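# Hang the scissors from the mug onto a stand peg

## Task

Lift the scissors out of the mug and leave them hanging from one of the wooden stand's pegs by one finger loop. The scissors must stay hung once the robot lets go.

## Robot and tools

ROBOT. Two arms, left_arm and right_arm, each with six joints and a two-finger gripper. In every row and in every per-joint list of a result the joints appear in this unusual order: shoulder, elbow, waist, wrist pitch, wrist yaw, wrist roll. Rely on that order only. Stated ranges in rad: waist -2.618..3.054, shoulder 0.000..3.142, elbow 0.000..3.142, wrist pitch -1.571..1.571, wrist yaw -1.571..1.571, wrist roll -2.094..2.094. Real ends may sit up to 0.059 rad off those values.

FRAMES. Scene frame: origin at table-top height midway between the nominal bases, +z up, +x out across the table, left_arm on the +y side (arm names do not match image sides). Measured bases in the scene frame: left_arm at (+0.019, +0.271, +0.042) m, quat_wxyz (1, 0, 0, -0.004); right_arm at (-0.030, -0.276, +0.009) m, no rotation. Gripper positions, orientations, velocities, targets and wrist-camera poses are reported in that arm's own base frame; fixed cameras and the table use the scene frame. A gripper's fingers point along its +z, and they open and close along its y. end_effector_position is the point between the pads, about 1 cm short of the tips. Reported hand poses can be off by a few cm, more when reaching far.

ROW FORMAT (shared by execute_actions and move). One flat list of 14 numbers, each in [-1, 1], always covering both arms: left_arm's six joint numbers then its opening, then right_arm's six then its opening. Joint numbers are offsets, not poses: they are added to the Joint targets in force when the action (or move) begins, not to the previous row. They are scaled: 1.0 equals 2.224 rad for shoulder, elbow and waist, and 8.485 rad for the three wrist joints. The opening is an absolute command: +1 fully open, -1 shut. To leave a gripper unchanged, resend its current command (shown under Tool commands); writing 0 there commands half-open. Sending 0 for all six joints of an arm re-commands its current targets.

execute_actions(actions, cameras). actions is a list of actions; each action is a table of up to 15 rows, one row per 1/30 s control step, so each action spans 0.5 s and a short table repeats its final row. An action that would push any joint more than 0.059 rad beyond its range is refused for both arms; a malformed action, or a failing first action, rejects the whole call. An empty actions list returns images and the scene number. Joint targets are kept within a lead of the measured angles (0.339 rad for the big three, 2.2 for wrists), and are scaled back if they would place a gripper over 200 mm from where it is, so large offsets can need several actions.

move(target, speed, blend, opening_speed, grip_force, blocking, cameras). target is one 14-number row or a list of up to 15 rows; every row's offsets count from the same starting Joint targets, and the whole list has 10 s in total. All joints travel in step, so the gripper follows a curve and does not avoid obstacles or the other arm. speed: rad/s for the joint with the farthest to go, 0.01 to 12.57, default 0.5; one value or one per target. blend: rad of corner rounding per target, 0 means stop at it. opening_speed: rate of the opening command per second on the -1..+1 scale, at least 0.2; use it to close gently. grip_force: newtons per pad, 10 to 50, one value or one per arm; it persists, and low values close slowly. blocking=false returns after about 0.5 s while the move continues. The result adds a move: line: done, off_target (resting more than 0.035 rad from target), moving, held, or fault, plus limits=held if steps were withheld. Neither done nor off_target tells you about contact.

wait(seconds 0..10, cameras) lets time run with commands held; stop(cameras) brakes a running move; zoom_image(camera, region [x0,y0,x1,y1] pixels, at most 504x504) enlarges part of the newest image of cam_high, cam_low, cam_left_wrist or cam_right_wrist (all 504x504). finished_scene(scene) ends the scene for good; give the current scene number.

RESULTS. Joint positions and Joint velocities (rad, rad/s), each arm's block ending with the pad gap in m (0.094 fully open); velocities may just say within noise. Joint targets: the base for your next offsets. Joint torques in joint order (offset, noisy, first three wrap at ±28 N m). grip_measured: opening on the command scale; under a firm hold it reads a bit under the part's width. grip_effort_nm: averaged gripper motor effort, negative closing, not a pad force. joint sent to its limit means a joint was clipped at its end. joint command not followed means the clearance check altered targets. MOTOR HOT warns of heating; OVER-TEMPERATURE FAULT folds and disables that arm.

AVOID. Dropping the scissors or releasing them while moving; knocking anything off the table; fast hits on the mug, stand or table; the two arms touching or one gripper closing on the other's fingers; strain on wrist camera cables; holding loads or stretched poses for long, or pushing into unreachable poses, which heats motors. If an arm is pressing on something, command its targets back past its measured positions. Loose objects may be nudged by outside pushes now and then.

Each tool is called after "Request:" as a command line: name --argument value for each argument, lists and objects as JSON in quotes; but a table of rows of numbers goes row by row, as --pt "numbers of a row", without its own name.

## Session

Request:
execute_actions --actions '[]'

Scene clock: 0.00 s.
left_arm: end_effector_position=(+0.2998, -0.0549, +0.2472) grip_measured=+1.000 grip_effort_nm=n/a end_effector_quat_wxyz=(+0.391, -0.025, +0.906, -0.163) | right_arm: end_effector_position=(+0.2820, +0.1282, +0.2736) grip_measured=+1.000 grip_effort_nm=n/a end_effector_quat_wxyz=(+0.444, +0.021, +0.890, +0.106)
Joint names: [shoulder, elbow, waist, wrist pitch, wrist yaw, wrist roll]
Joint positions: left_arm=[0.993 1.033 -0.038 -0.764 0.25 -0.207 0.094] | right_arm=[0.993 1.085 0.606 -0.754 0.318 0.498 0.094]
Joint velocities: within noise
Joint torques (N m): no reading
Heat: left arm: 54 °C; right arm: 47 °C.
Joint targets: left_arm=[0.985 1.045 -0.038 -0.761 0.252 -0.205] | right_arm=[0.984 1.100 0.606 -0.745 0.323 0.497]
Tool commands: left_gripper/opening=+1.0 right_gripper/opening=+1.0

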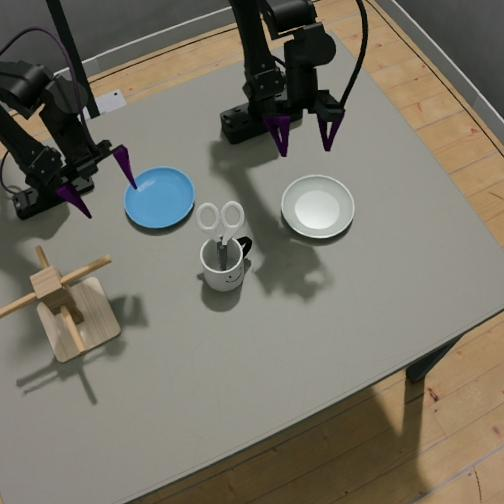

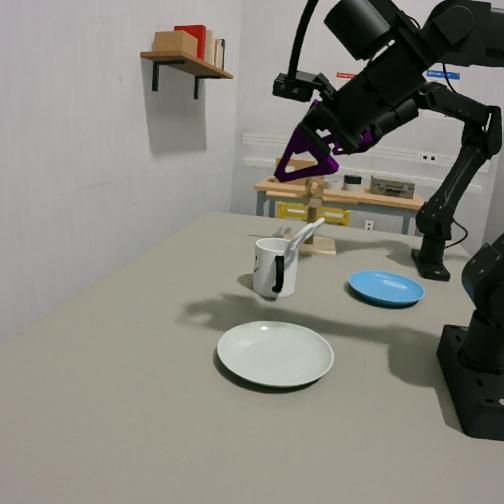

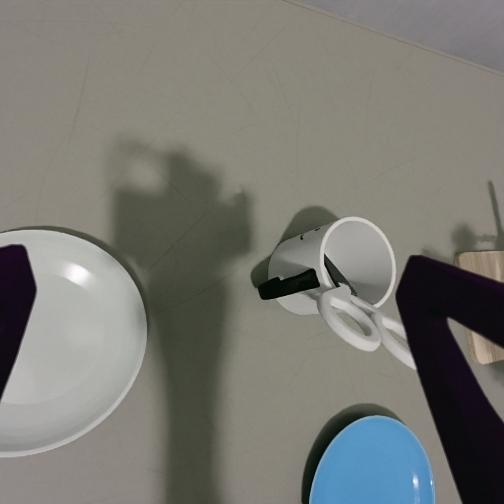

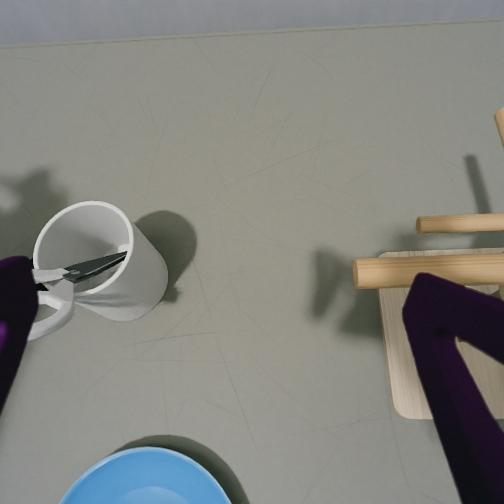

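Request:
zoom_image --camera "cam_high" --region '[0, 160, 260, 400]'

Request:
zoom_image --camera "cam_low" --region '[220, 140, 440, 320]'

Request:
zoom_image --camera "cam_left_wrist" --region '[240, 190, 504, 440]'

Request:
zoom_image --camera "cam_right_wrist" --region '[0, 100, 504, 504]'

Scaled by 1.938 from the camera's 504x504 image, which has a finer 720x720 frame.

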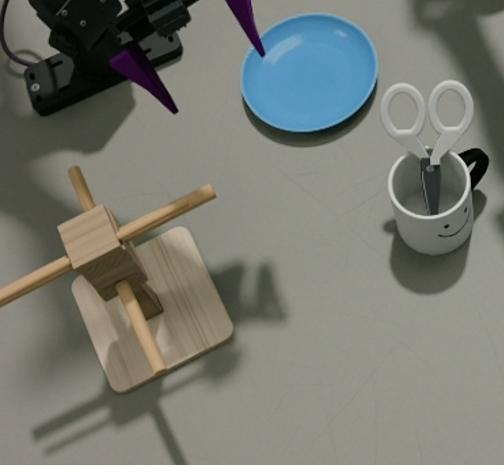

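Scaled by 2.291 from the camera's 504x504 image, which has a finer 720x720 frame.

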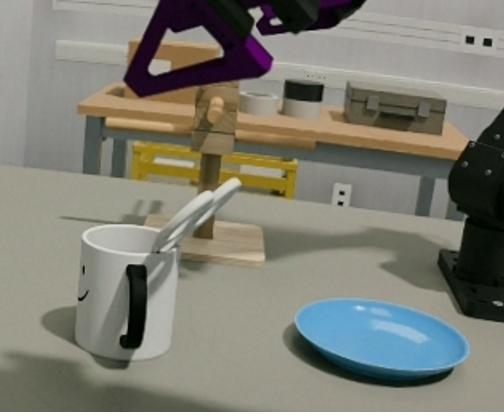

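Scaled by 1.909 from the camera's 504x504 image, which has a finer 720x720 frame.

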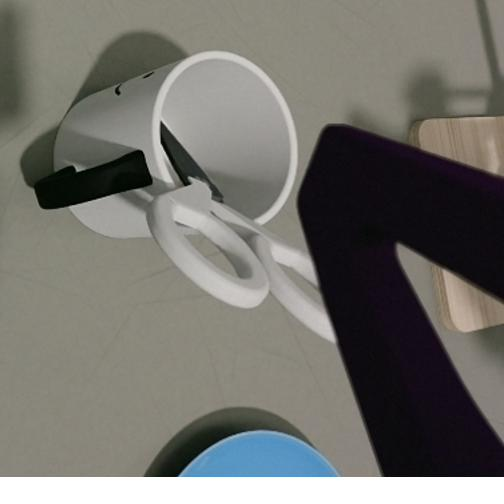

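Scaled by 1.000.

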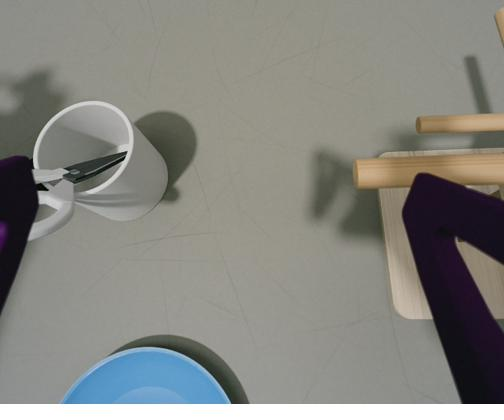

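Request:
zoom_image --camera "cam_high" --region '[0, 230, 140, 410]'

Request:
zoom_image --camera "cam_low" --region '[270, 160, 360, 270]'

Request:
zoom_image --camera "cam_right_wrist" --region '[300, 100, 504, 350]'

Request:
zoom_image --camera "cam_high" --region '[180, 180, 280, 310]'

Scaled by 2.800 from the camera's 504x504 image, which has a finer 720x720 frame.

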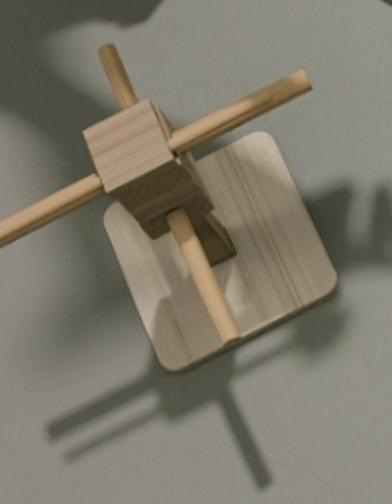

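Scaled by 4.582 from the camera's 504x504 image, which has a finer 720x720 frame.

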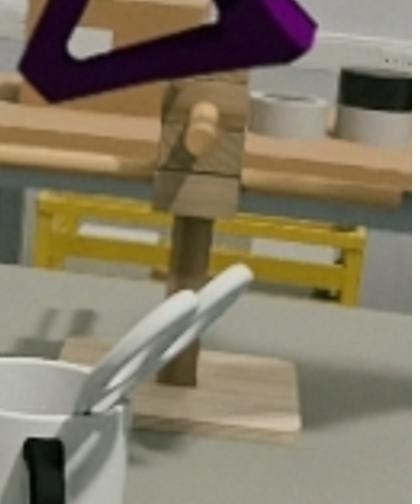

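Scaled by 2.016 from the camera's 504x504 image, which has a finer 720x720 frame.

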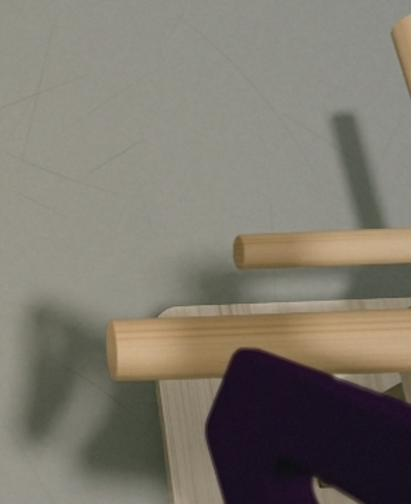

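Scaled by 3.877 from the camera's 504x504 image, which has a finer 720x720 frame.

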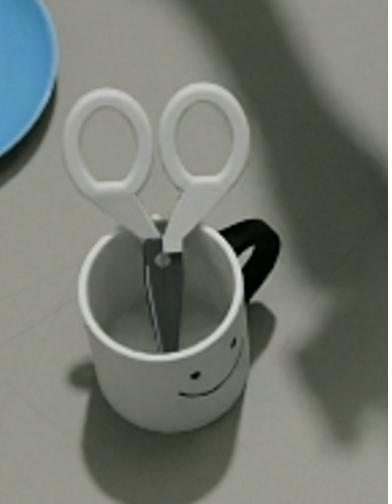

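Request:
move --pt "0 0 0 0 0 0 1 0.0971 0.2698 0 -0.0418 -0.0145 -0.0232 1" --pt "0 0 0 0 0 0 1 0.0971 0.2698 -0.205 -0.0418 -0.0381 -0.0586 1" --speed 0.8 --blend 0.05 --cameras '["cam_right_wrist","cam_high","cam_low"]'

Scene clock: 60.57 s.
left_arm: end_effector_position=(+0.2998, -0.0549, +0.2472) grip_measured=+1.000 grip_effort_nm=0.00 end_effector_quat_wxyz=(+0.391, -0.025, +0.906, -0.163) | right_arm: end_effector_position=(+0.3140, +0.0487, +0.3835) grip_measured=+1.000 grip_effort_nm=0.01 end_effector_quat_wxyz=(+0.455, -0.063, +0.888, +0.033)
Joint names: [shoulder, elbow, waist, wrist pitch, wrist yaw, wrist roll]
Joint positions: left_arm=[0.993 1.033 -0.038 -0.764 0.25 -0.207 0.094] | right_arm=[1.199 1.674 0.157 -1.1 0.011 0.01 0.094]
Joint torques (N m): left_arm=[-3.21 6.08 0.05 1.45 0.11 0] | right_arm=[-2.47 7.09 -0.46 1.68 -0.07 -0.09]
Heat: left arm: 55 °C; right arm: 50 °C.
Joint targets: left_arm=[0.985 1.045 -0.038 -0.761 0.252 -0.205] | right_arm=[1.200 1.700 0.150 -1.100 0.000 0.000]
move: done
Images, in order (width x height): cam_high 504x504, cam_low 504x504, cam_right_wrist 504x504.

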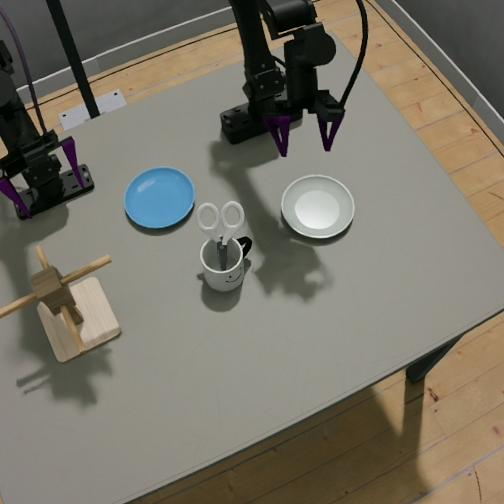

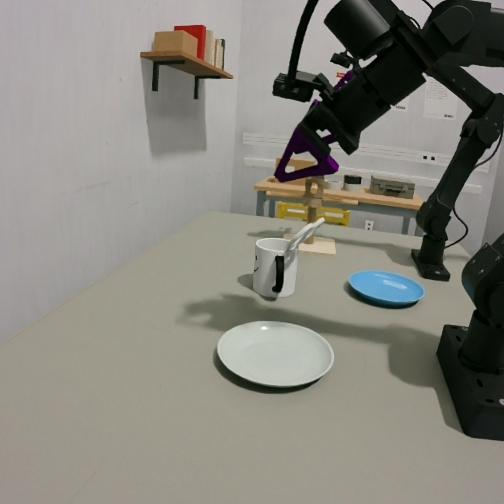

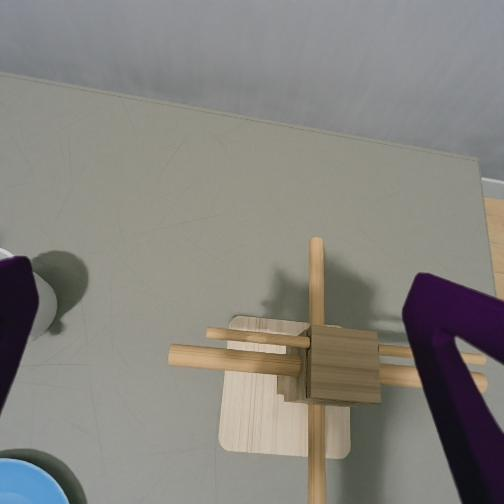

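Request:
zoom_image --camera "cam_right_wrist" --region '[150, 220, 504, 504]'

Request:
zoom_image --camera "cam_high" --region '[0, 220, 140, 400]'

Scaled by 1.424 from the camera's 504x504 image, which has a finer 720x720 frame.

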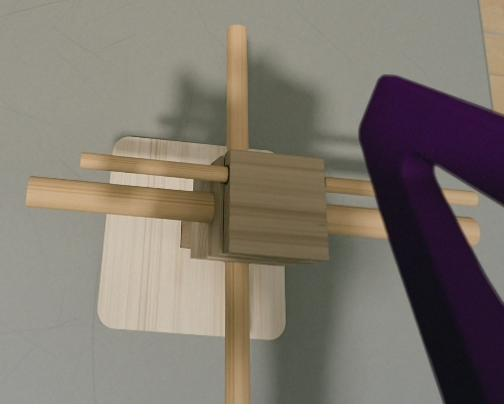

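Scaled by 2.800 from the camera's 504x504 image, which has a finer 720x720 frame.

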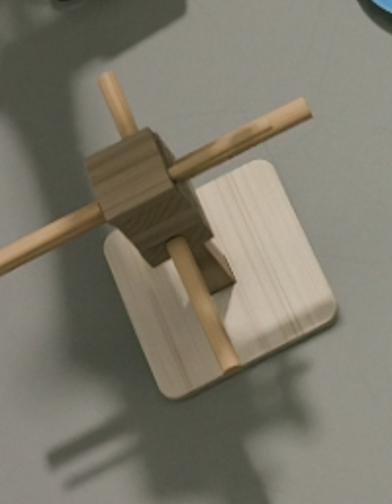

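Request:
move --target '[0,0,0,0,0,0,1,0.0911,-0.2316,0.4013,0.0541,0.0531,-0.0629,1]' --speed 0.8 --cameras '["all"]'

Scene clock: 85.27 s.
left_arm: end_effector_position=(+0.2998, -0.0549, +0.2472) grip_measured=+1.000 grip_effort_nm=0.00 end_effector_quat_wxyz=(+0.391, -0.025, +0.906, -0.163) | right_arm: end_effector_position=(+0.2551, +0.2869, +0.2024) grip_measured=+1.000 grip_effort_nm=-0.01 end_effector_quat_wxyz=(+0.369, -0.598, +0.702, -0.115)
Joint names: [shoulder, elbow, waist, wrist pitch, wrist yaw, wrist roll]
Joint positions: left_arm=[0.993 1.033 -0.038 -0.764 0.25 -0.207 0.094] | right_arm=[1.406 1.184 1.042 -0.665 0.438 -0.528 0.094]
Joint torques (N m): left_arm=[-3.23 6.11 0.02 1.45 0.12 -0.01] | right_arm=[-6.13 6.32 0.09 1.58 0.26 -0.06]
Heat: left arm: 55 °C; right arm: 48 °C.
Joint targets: left_arm=[0.985 1.045 -0.038 -0.761 0.252 -0.205] | right_arm=[1.403 1.184 1.043 -0.641 0.451 -0.534]
move: done

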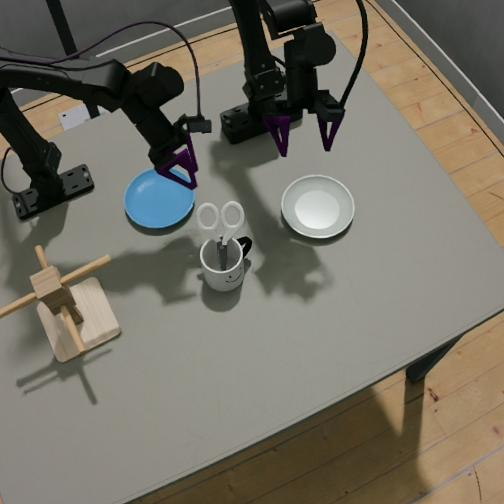

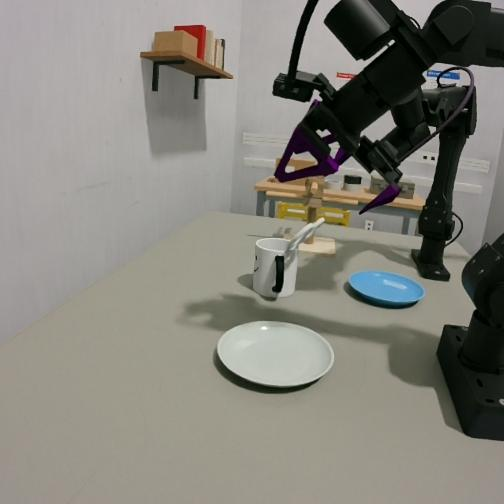

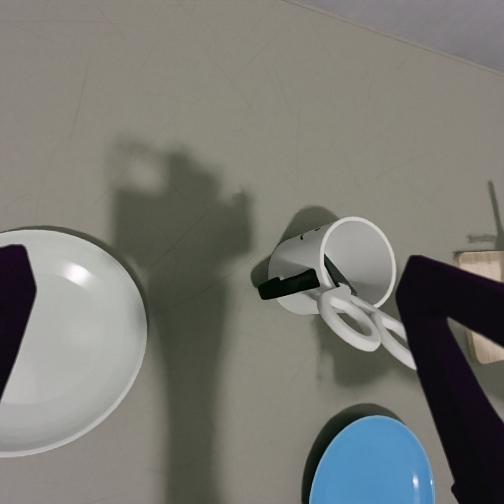

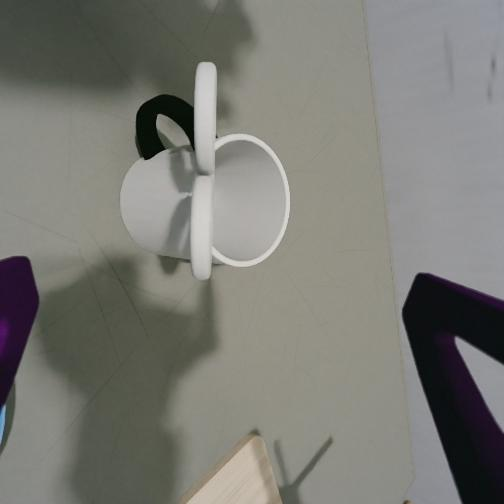

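Request:
move --target '[0,0,0,0,0,0,1,0.0099,-0.0489,-0.0202,0.01745,-0.0035,-0.0045,1]' --speed 0.3 --cameras '["cam_right_wrist","cam_left_wrist"]'

Scene clock: 98.83 s.
left_arm: end_effector_position=(+0.2998, -0.0549, +0.2472) grip_measured=+1.000 grip_effort_nm=0.00 end_effector_quat_wxyz=(+0.391, -0.025, +0.906, -0.163) | right_arm: end_effector_position=(+0.2688, +0.2846, +0.1757) grip_measured=+1.000 grip_effort_nm=0.00 end_effector_quat_wxyz=(+0.375, -0.596, +0.700, -0.121)
Joint names: [shoulder, elbow, waist, wrist pitch, wrist yaw, wrist roll]
Joint positions: left_arm=[0.993 1.033 -0.038 -0.764 0.25 -0.207 0.094] | right_arm=[1.422 1.078 1.004 -0.517 0.428 -0.567 0.094]
Joint torques (N m): left_arm=[-3.28 6.09 0.03 1.46 0.09 0] | right_arm=[-5.82 6.15 -0.44 1.6 0.07 -0.08]
Heat: left arm: 54 °C; right arm: 48 °C.
Joint targets: left_arm=[0.985 1.045 -0.038 -0.761 0.252 -0.205] | right_arm=[1.425 1.076 0.998 -0.493 0.421 -0.572]
move: done
Images, in order (width x height): cam_left_wrist 504x504, cam_right_wrist 504x504.

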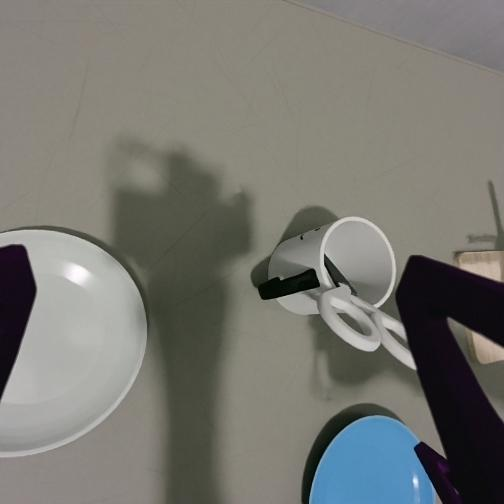

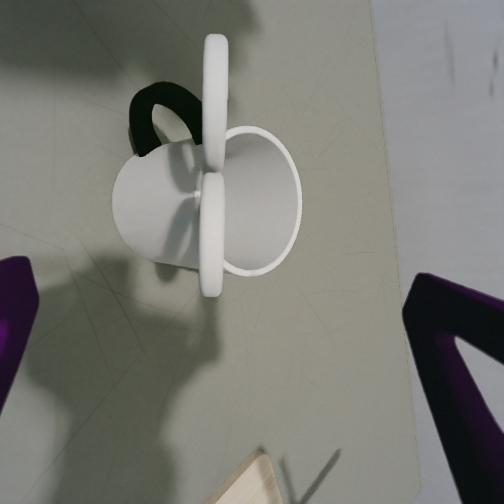

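Request:
move --target '[0,0,0,0,0,0,1,0.0189,-0.0382,-0.0282,0.0172,-0.005,-0.0065,1]' --speed 0.2 --cameras '["cam_right_wrist","cam_left_wrist","cam_high"]'

Scene clock: 106.27 s.
left_arm: end_effector_position=(+0.2998, -0.0549, +0.2472) grip_measured=+1.000 grip_effort_nm=0.00 end_effector_quat_wxyz=(+0.391, -0.025, +0.906, -0.163) | right_arm: end_effector_position=(+0.2872, +0.2802, +0.1475) grip_measured=+1.000 grip_effort_nm=0.00 end_effector_quat_wxyz=(+0.375, -0.597, +0.699, -0.121)
Joint names: [shoulder, elbow, waist, wrist pitch, wrist yaw, wrist roll]
Joint positions: left_arm=[0.993 1.033 -0.038 -0.764 0.25 -0.207 0.094] | right_arm=[1.462 0.995 0.941 -0.372 0.387 -0.622 0.094]
Joint torques (N m): left_arm=[-3.22 6.05 0.05 1.45 0.1 0] | right_arm=[-6.01 6 -0.43 1.66 0.08 -0.05]
Heat: left arm: 54 °C; right arm: 48 °C.
Joint targets: left_arm=[0.985 1.045 -0.038 -0.761 0.252 -0.205] | right_arm=[1.467 0.991 0.935 -0.347 0.379 -0.627]
move: done
Images, in order (width x height): cam_high 504x504, cam_left_wrist 504x504, cam_right_wrist 504x504.

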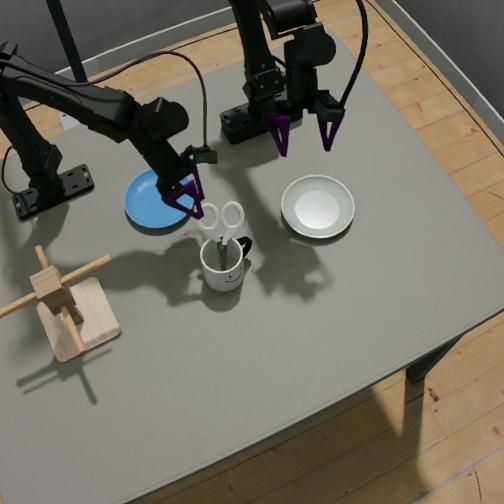

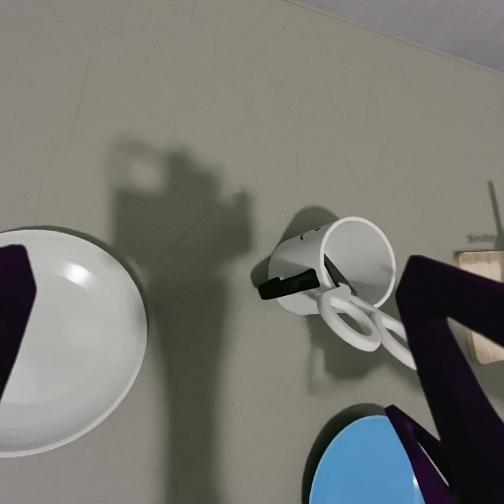

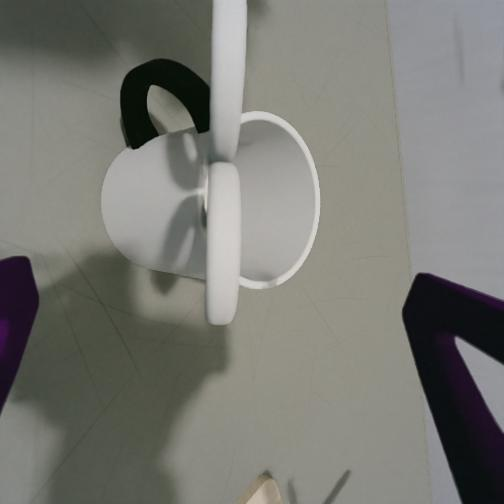

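Request:
move --target '[0,0,0,0,0,0,1,0,0,0,0,0,0,-0.95]' --opening_speed 1.2 --cameras '["cam_right_wrist","cam_left_wrist"]'

Scene clock: 109.73 s.
left_arm: end_effector_position=(+0.2998, -0.0549, +0.2472) grip_measured=+1.000 grip_effort_nm=0.00 end_effector_quat_wxyz=(+0.391, -0.025, +0.906, -0.163) | right_arm: end_effector_position=(+0.2872, +0.2807, +0.1477) grip_measured=-0.854 grip_effort_nm=-1.02 end_effector_quat_wxyz=(+0.375, -0.598, +0.698, -0.121)
Joint names: [shoulder, elbow, waist, wrist pitch, wrist yaw, wrist roll]
Joint positions: left_arm=[0.993 1.033 -0.038 -0.764 0.25 -0.207 0.094] | right_arm=[1.462 0.995 0.941 -0.37 0.385 -0.624 0.007]
Joint torques (N m): left_arm=[-3.22 6.08 0.08 1.46 0.11 -0.01] | right_arm=[-6.01 6 -0.42 1.67 0.07 -0.04]
Heat: left arm: 54 °C; right arm: 48 °C.
Joint targets: left_arm=[0.985 1.045 -0.038 -0.761 0.252 -0.205] | right_arm=[1.467 0.991 0.935 -0.347 0.378 -0.627]
move: done
Images, in order (width x height): cam_left_wrist 504x504, cam_right_wrist 504x504.

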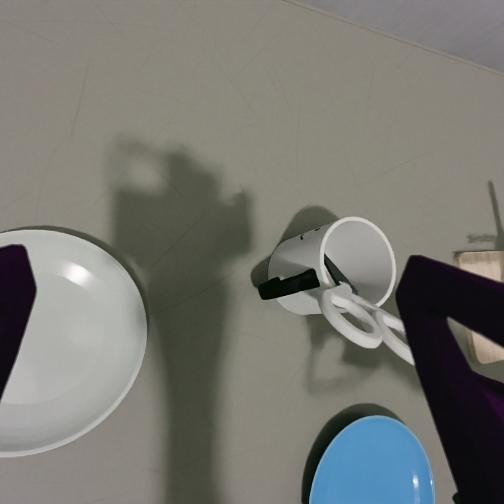

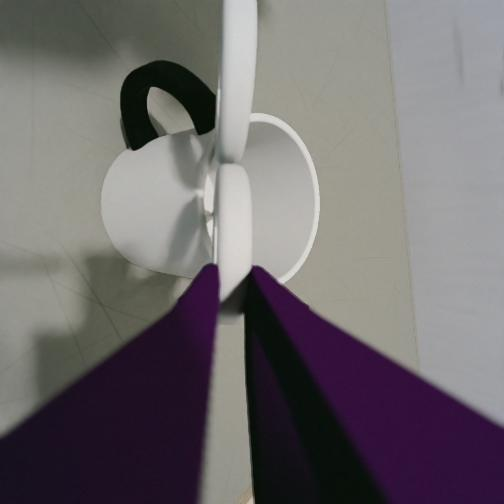

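Request:
move --pt "0 0 0 0 0 0 1 -0.0246 0.076 0.0637 -0.0321 0.01115 0.0144 -0.95" --pt "0 0 0 0 0 0 1 -0.0142 0.1817 0.129 -0.0647 0.0217 0.0289 -0.95" --speed 0.3 --blend 0.05 --cameras '["all"]'

Scene clock: 117.10 s.
left_arm: end_effector_position=(+0.2998, -0.0549, +0.2472) grip_measured=+1.000 grip_effort_nm=0.00 end_effector_quat_wxyz=(+0.391, -0.025, +0.906, -0.163) | right_arm: end_effector_position=(+0.2126, +0.3069, +0.2308) grip_measured=-0.854 grip_effort_nm=-1.02 end_effector_quat_wxyz=(+0.357, -0.613, +0.694, -0.128)
Joint names: [shoulder, elbow, waist, wrist pitch, wrist yaw, wrist roll]
Joint positions: left_arm=[0.993 1.033 -0.038 -0.764 0.25 -0.207 0.094] | right_arm=[1.453 1.361 1.216 -0.897 0.547 -0.398 0.007]
Joint torques (N m): left_arm=[-3.21 6.06 0.03 1.47 0.1 0.01] | right_arm=[-7.39 8.66 0.54 1.19 0.35 0.2]
Heat: left arm: 54 °C; right arm: 48 °C.
Joint targets: left_arm=[0.985 1.045 -0.038 -0.761 0.252 -0.205] | right_arm=[1.436 1.395 1.222 -0.896 0.563 -0.382]
move: done

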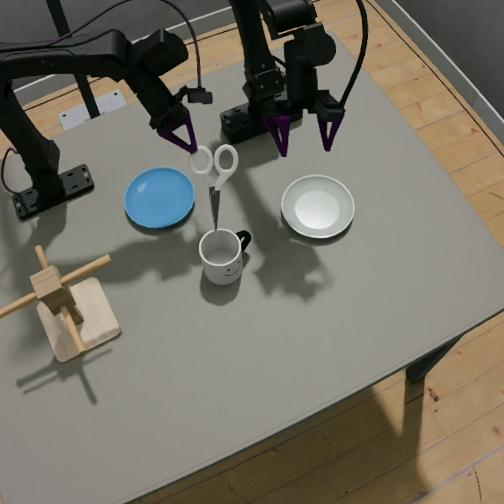

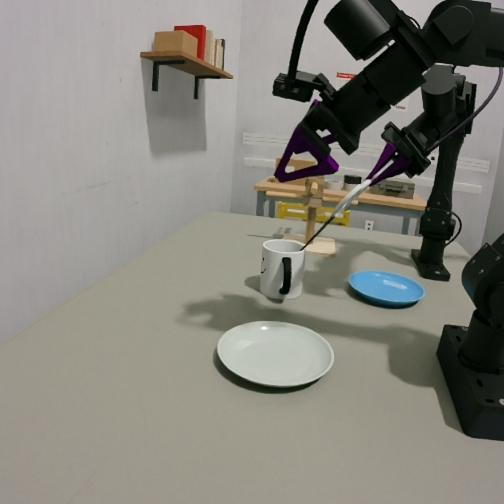

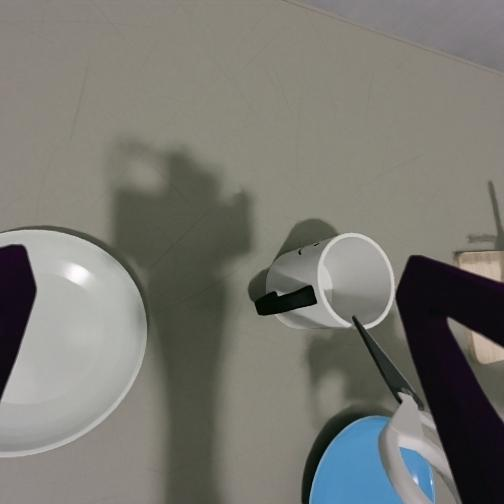

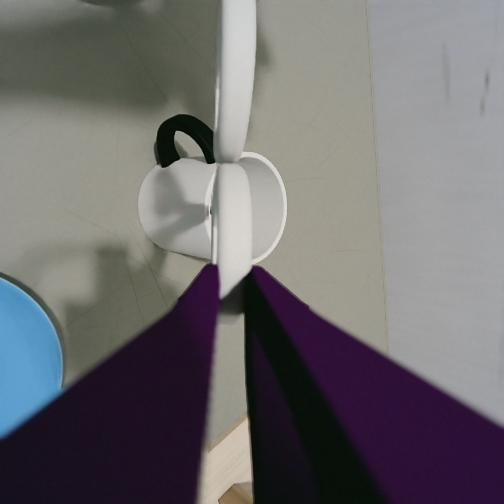

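Request:
move --pt "0 0 0 0 0 0 1 0.0142 0.0973 0.0095 -0.023 0.0014 0.0014 -0.95" --pt "0 0 0 0 0 0 1 -0.1237 -0.1217 -0.1424 0.0036 0.0056 0.119 -0.95" --speed '[0.3,0.6]' --blend 0.05 --cameras '["all"]'

Scene clock: 128.23 s.
left_arm: end_effector_position=(+0.2998, -0.0549, +0.2472) grip_measured=+1.000 grip_effort_nm=0.00 end_effector_quat_wxyz=(+0.391, -0.025, +0.906, -0.163) | right_arm: end_effector_position=(+0.2591, +0.1735, +0.2272) grip_measured=-0.854 grip_effort_nm=-1.02 end_effector_quat_wxyz=(+0.397, -0.049, +0.916, +0.000)
Joint names: [shoulder, elbow, waist, wrist pitch, wrist yaw, wrist roll]
Joint positions: left_arm=[0.993 1.033 -0.038 -0.764 0.25 -0.207 0.094] | right_arm=[1.188 1.126 0.911 -0.899 0.583 0.615 0.007]
Joint torques (N m): left_arm=[-3.22 6.08 0.08 1.46 0.09 0.01] | right_arm=[-5.87 5.93 -0.42 1.57 0.46 0.14]
Heat: left arm: 54 °C; right arm: 47 °C.
Joint targets: left_arm=[0.985 1.045 -0.038 -0.761 0.252 -0.205] | right_arm=[1.160 1.124 0.905 -0.866 0.610 0.628]
move: done

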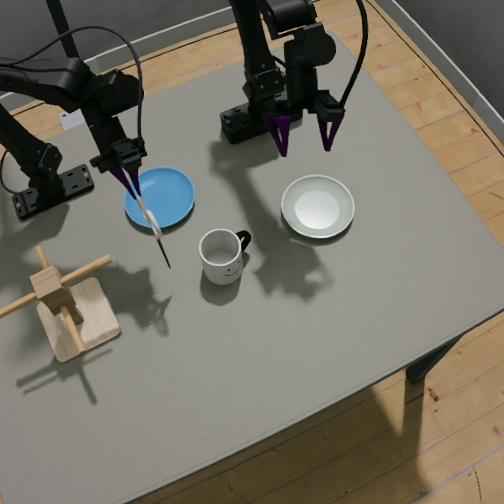

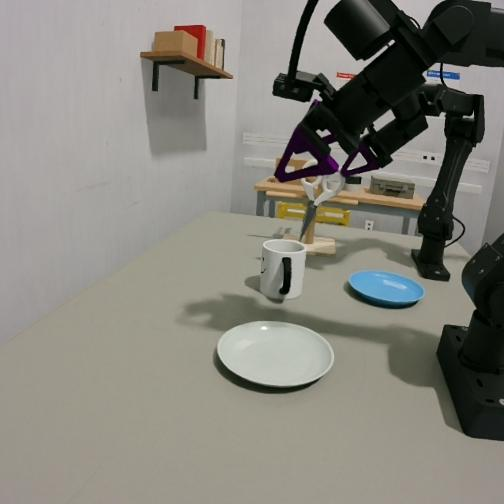

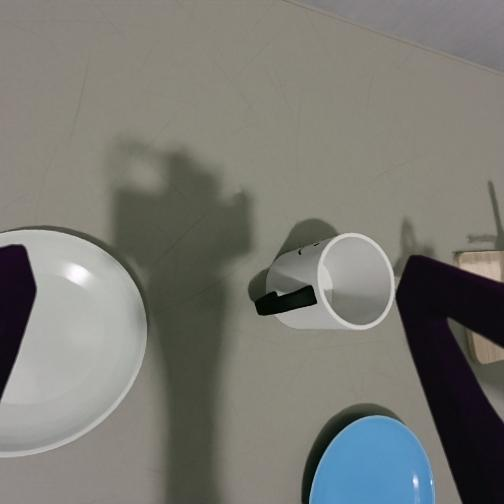

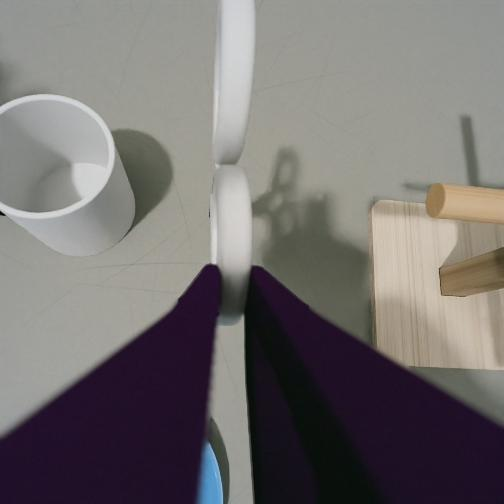

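Request:
zoom_image --camera "cam_right_wrist" --region '[330, 90, 504, 390]'

Request:
zoom_image --camera "cam_low" --region '[260, 120, 410, 270]'

Scaled by 1.680 from the camera's 504x504 image, which has a finer 720x720 frame.

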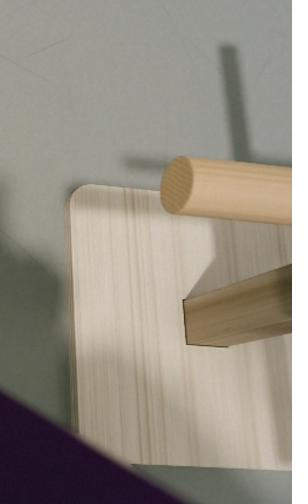

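Scaled by 3.360 from the camera's 504x504 image, which has a finer 720x720 frame.

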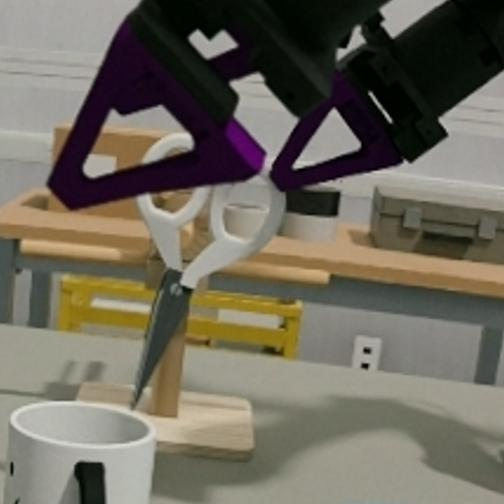

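Request:
move --target '[-0.128,0.0247,0,0.0072,0,0,1,-0.0666,-0.1145,-0.0795,0.01545,-0.01636,-0.01544,-0.95]' --speed 0.3 --cameras '["all"]'

Scene clock: 139.10 s.
left_arm: end_effector_position=(+0.2545, -0.0532, +0.3543) grip_measured=+1.000 grip_effort_nm=0.00 end_effector_quat_wxyz=(+0.558, +0.004, +0.812, -0.171) | right_arm: end_effector_position=(+0.2570, +0.1244, +0.1780) grip_measured=-0.854 grip_effort_nm=-1.03 end_effector_quat_wxyz=(+0.374, -0.034, +0.927, -0.002)
Joint names: [shoulder, elbow, waist, wrist pitch, wrist yaw, wrist roll]
Joint positions: left_arm=[0.704 1.078 -0.038 -0.709 0.25 -0.207 0.094] | right_arm=[1.036 0.87 0.735 -0.771 0.465 0.505 0.007]
Joint torques (N m): left_arm=[0.17 6.37 0.06 1.74 0.06 0.02] | right_arm=[-4.44 6.15 -0.46 1.68 0.26 -0.07]
Heat: left arm: 54 °C; right arm: 47 °C.
Joint targets: left_arm=[0.700 1.100 -0.038 -0.700 0.252 -0.205] | right_arm=[1.012 0.870 0.729 -0.735 0.471 0.497]
move: off_target (right_arm); right_arm: the wrist pitch is farthest, 0.036 rad from its target

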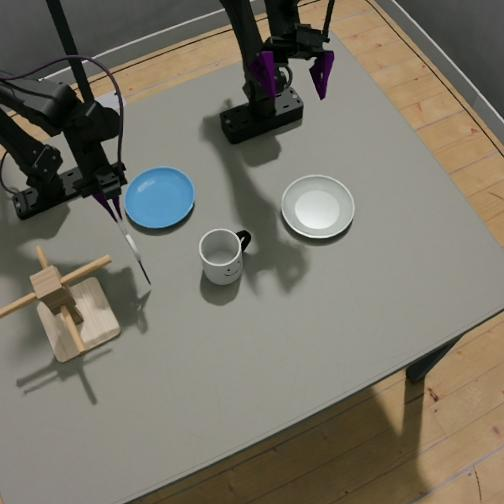

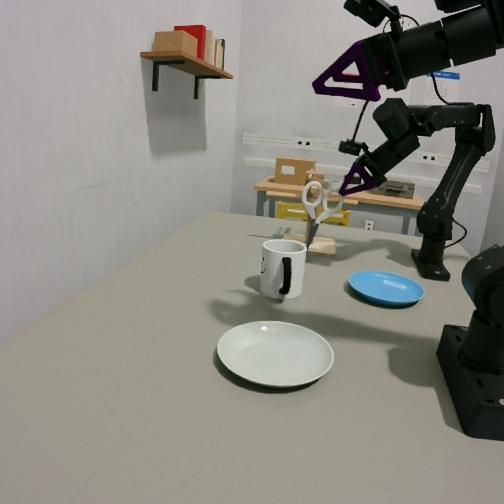

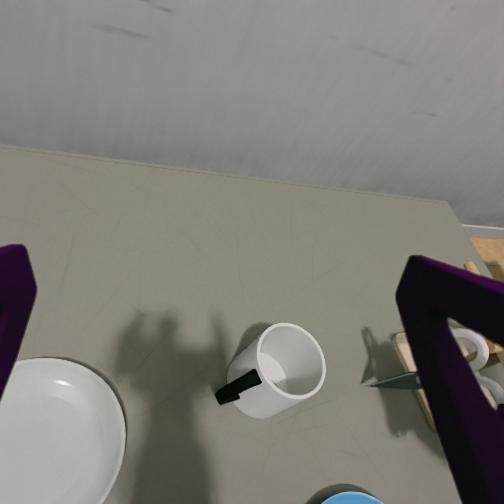

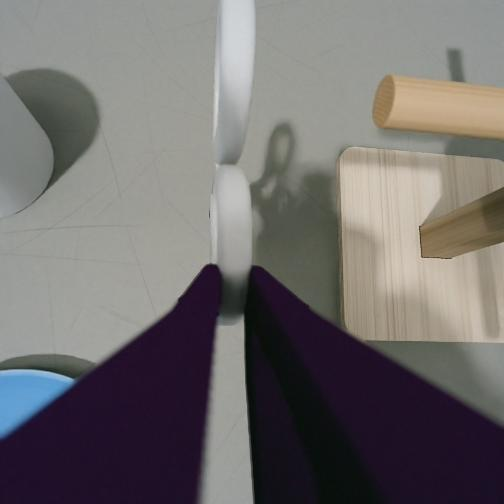

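Request:
zoom_image --camera "cam_low" --region '[270, 140, 390, 270]'

Request:
zoom_image --camera "cam_right_wrist" --region '[180, 0, 504, 300]'

Scaled by 3.877 from the camera's 504x504 image, which has a finer 720x720 frame.

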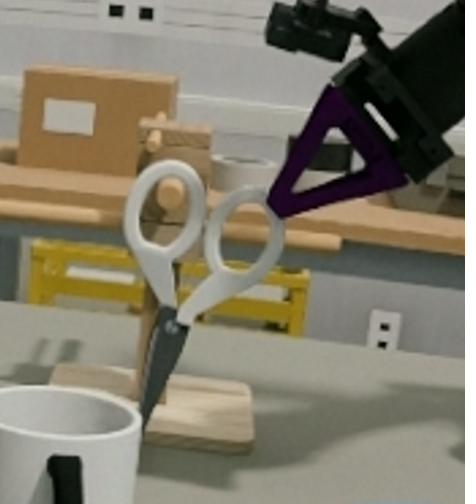

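Scaled by 1.556 from the camera's 504x504 image, which has a finer 720x720 frame.

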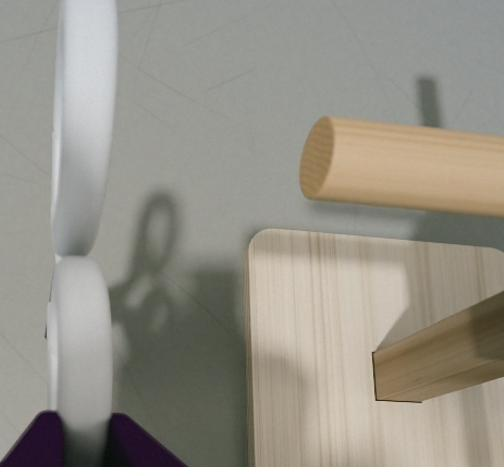

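Request:
move --target '[0,0,0,0,0,0,1,-0.0389,-0.0121,-0.0572,-0.0019,-0.0097,-0.0124,-0.95]' --speed 0.2 --cameras '["cam_low","cam_right_wrist"]'

Request:
zoom_image --camera "cam_low" --region '[270, 140, 390, 270]'

Request:
zoom_image --camera "cam_right_wrist" --region '[180, 0, 504, 300]'

Scene clock: 151.00 s.
left_arm: end_effector_position=(+0.2545, -0.0532, +0.3543) grip_measured=+1.000 grip_effort_nm=0.00 end_effector_quat_wxyz=(+0.558, +0.004, +0.812, -0.171) | right_arm: end_effector_position=(+0.2585, +0.0981, +0.1865) grip_measured=-0.854 grip_effort_nm=-1.02 end_effector_quat_wxyz=(+0.382, -0.030, +0.924, +0.005)
Joint names: [shoulder, elbow, waist, wrist pitch, wrist yaw, wrist roll]
Joint positions: left_arm=[0.704 1.078 -0.038 -0.709 0.25 -0.207 0.094] | right_arm=[0.945 0.845 0.608 -0.77 0.387 0.4 0.007]
Joint torques (N m): left_arm=[0.12 6.32 0.03 1.73 0.08 0] | right_arm=[-3.34 6.05 -0.47 1.58 0.12 -0.08]
Heat: left arm: 54 °C; right arm: 47 °C.
Joint targets: left_arm=[0.700 1.100 -0.038 -0.700 0.252 -0.205] | right_arm=[0.926 0.842 0.601 -0.750 0.389 0.392]
move: done
Images, in order (width x height): cam_low 504x504, cam_right_wrist 504x504.

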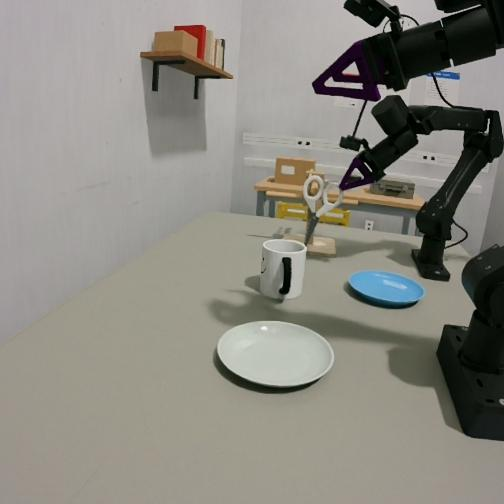

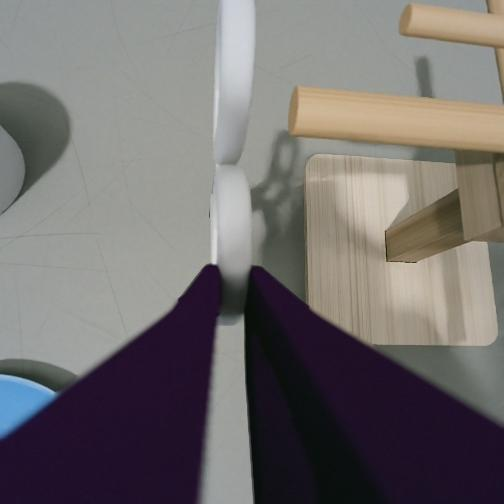

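Scaled by 3.877 from the camera's 504x504 image, which has a finer 720x720 frame.

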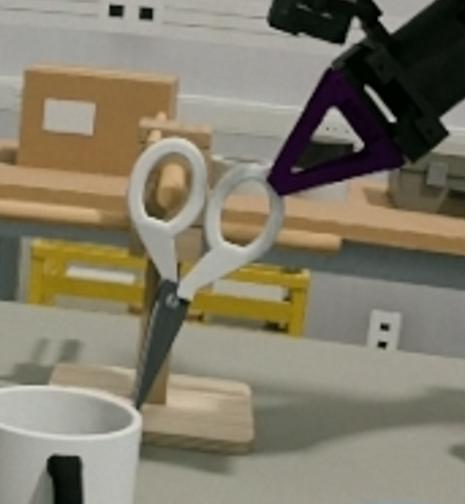

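Scaled by 1.556 from the camera's 504x504 image, which has a finer 720x720 frame.

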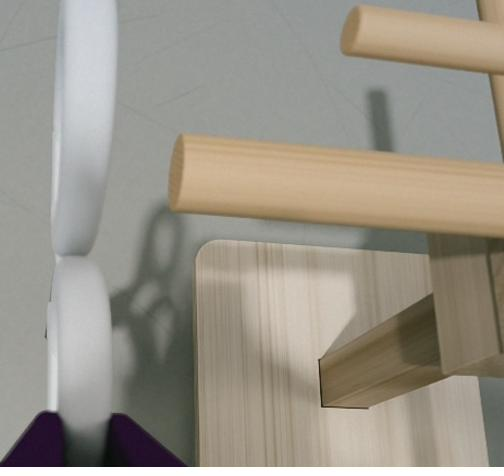

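Request:
move --pt "0 0 0 0 0 0 1 -0.0074 -0.0015 0.0086 -0.0022 0.0014 0.0017 -0.95" --pt "0 0 0 0 0 0 1 -0.04 -0.0157 -0.0652 -0.0019 -0.0119 -0.0132 -0.95" --speed 0.12 --blend 0.01 --cameras '["cam_low","cam_right_wrist"]'

Request:
zoom_image --camera "cam_low" --region '[270, 140, 390, 270]'

Request:
zoom_image --camera "cam_right_wrist" --region '[180, 0, 504, 300]'

Scene clock: 158.73 s.
left_arm: end_effector_position=(+0.2545, -0.0532, +0.3543) grip_measured=+1.000 grip_effort_nm=0.00 end_effector_quat_wxyz=(+0.558, +0.004, +0.812, -0.171) | right_arm: end_effector_position=(+0.2541, +0.0704, +0.1878) grip_measured=-0.854 grip_effort_nm=-1.02 end_effector_quat_wxyz=(+0.384, -0.028, +0.923, +0.007)
Joint names: [shoulder, elbow, waist, wrist pitch, wrist yaw, wrist roll]
Joint positions: left_arm=[0.704 1.078 -0.038 -0.709 0.25 -0.207 0.094] | right_arm=[0.855 0.81 0.463 -0.782 0.289 0.289 0.007]
Joint torques (N m): left_arm=[0.14 6.39 0.09 1.75 0.07 0.01] | right_arm=[-2.56 6.06 -0.47 1.59 0.06 -0.11]
Heat: left arm: 54 °C; right arm: 47 °C.
Joint targets: left_arm=[0.700 1.100 -0.038 -0.700 0.252 -0.205] | right_arm=[0.837 0.808 0.456 -0.767 0.288 0.280]
move: done; blend cut to 0.0096 rad at target 1
Images, in order (width x height): cam_low 504x504, cam_right_wrist 504x504.

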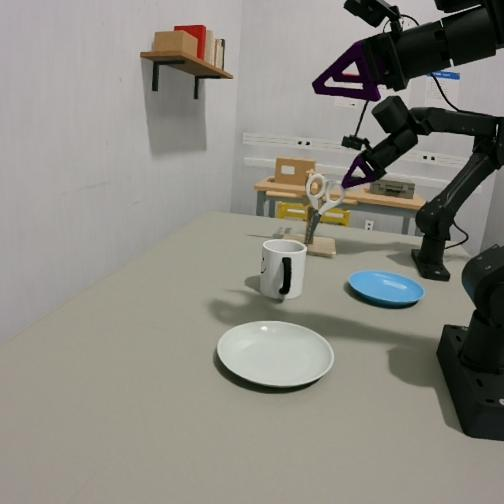

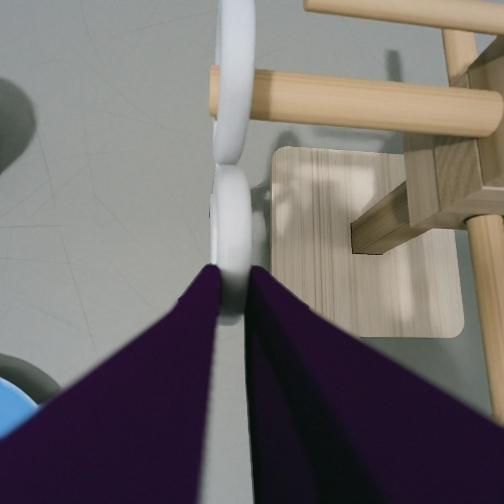

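Scaled by 3.877 from the camera's 504x504 image, which has a finer 720x720 frame.

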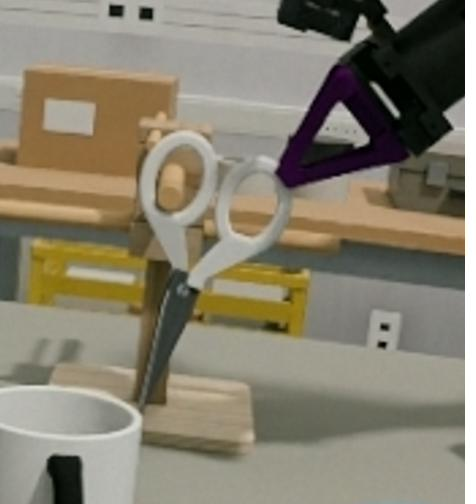

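Scaled by 1.556 from the camera's 504x504 image, which has a finer 720x720 frame.

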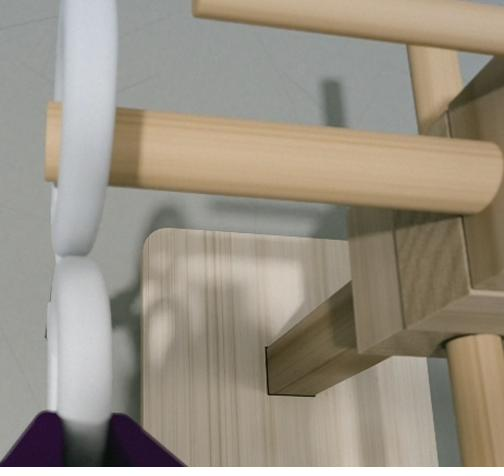

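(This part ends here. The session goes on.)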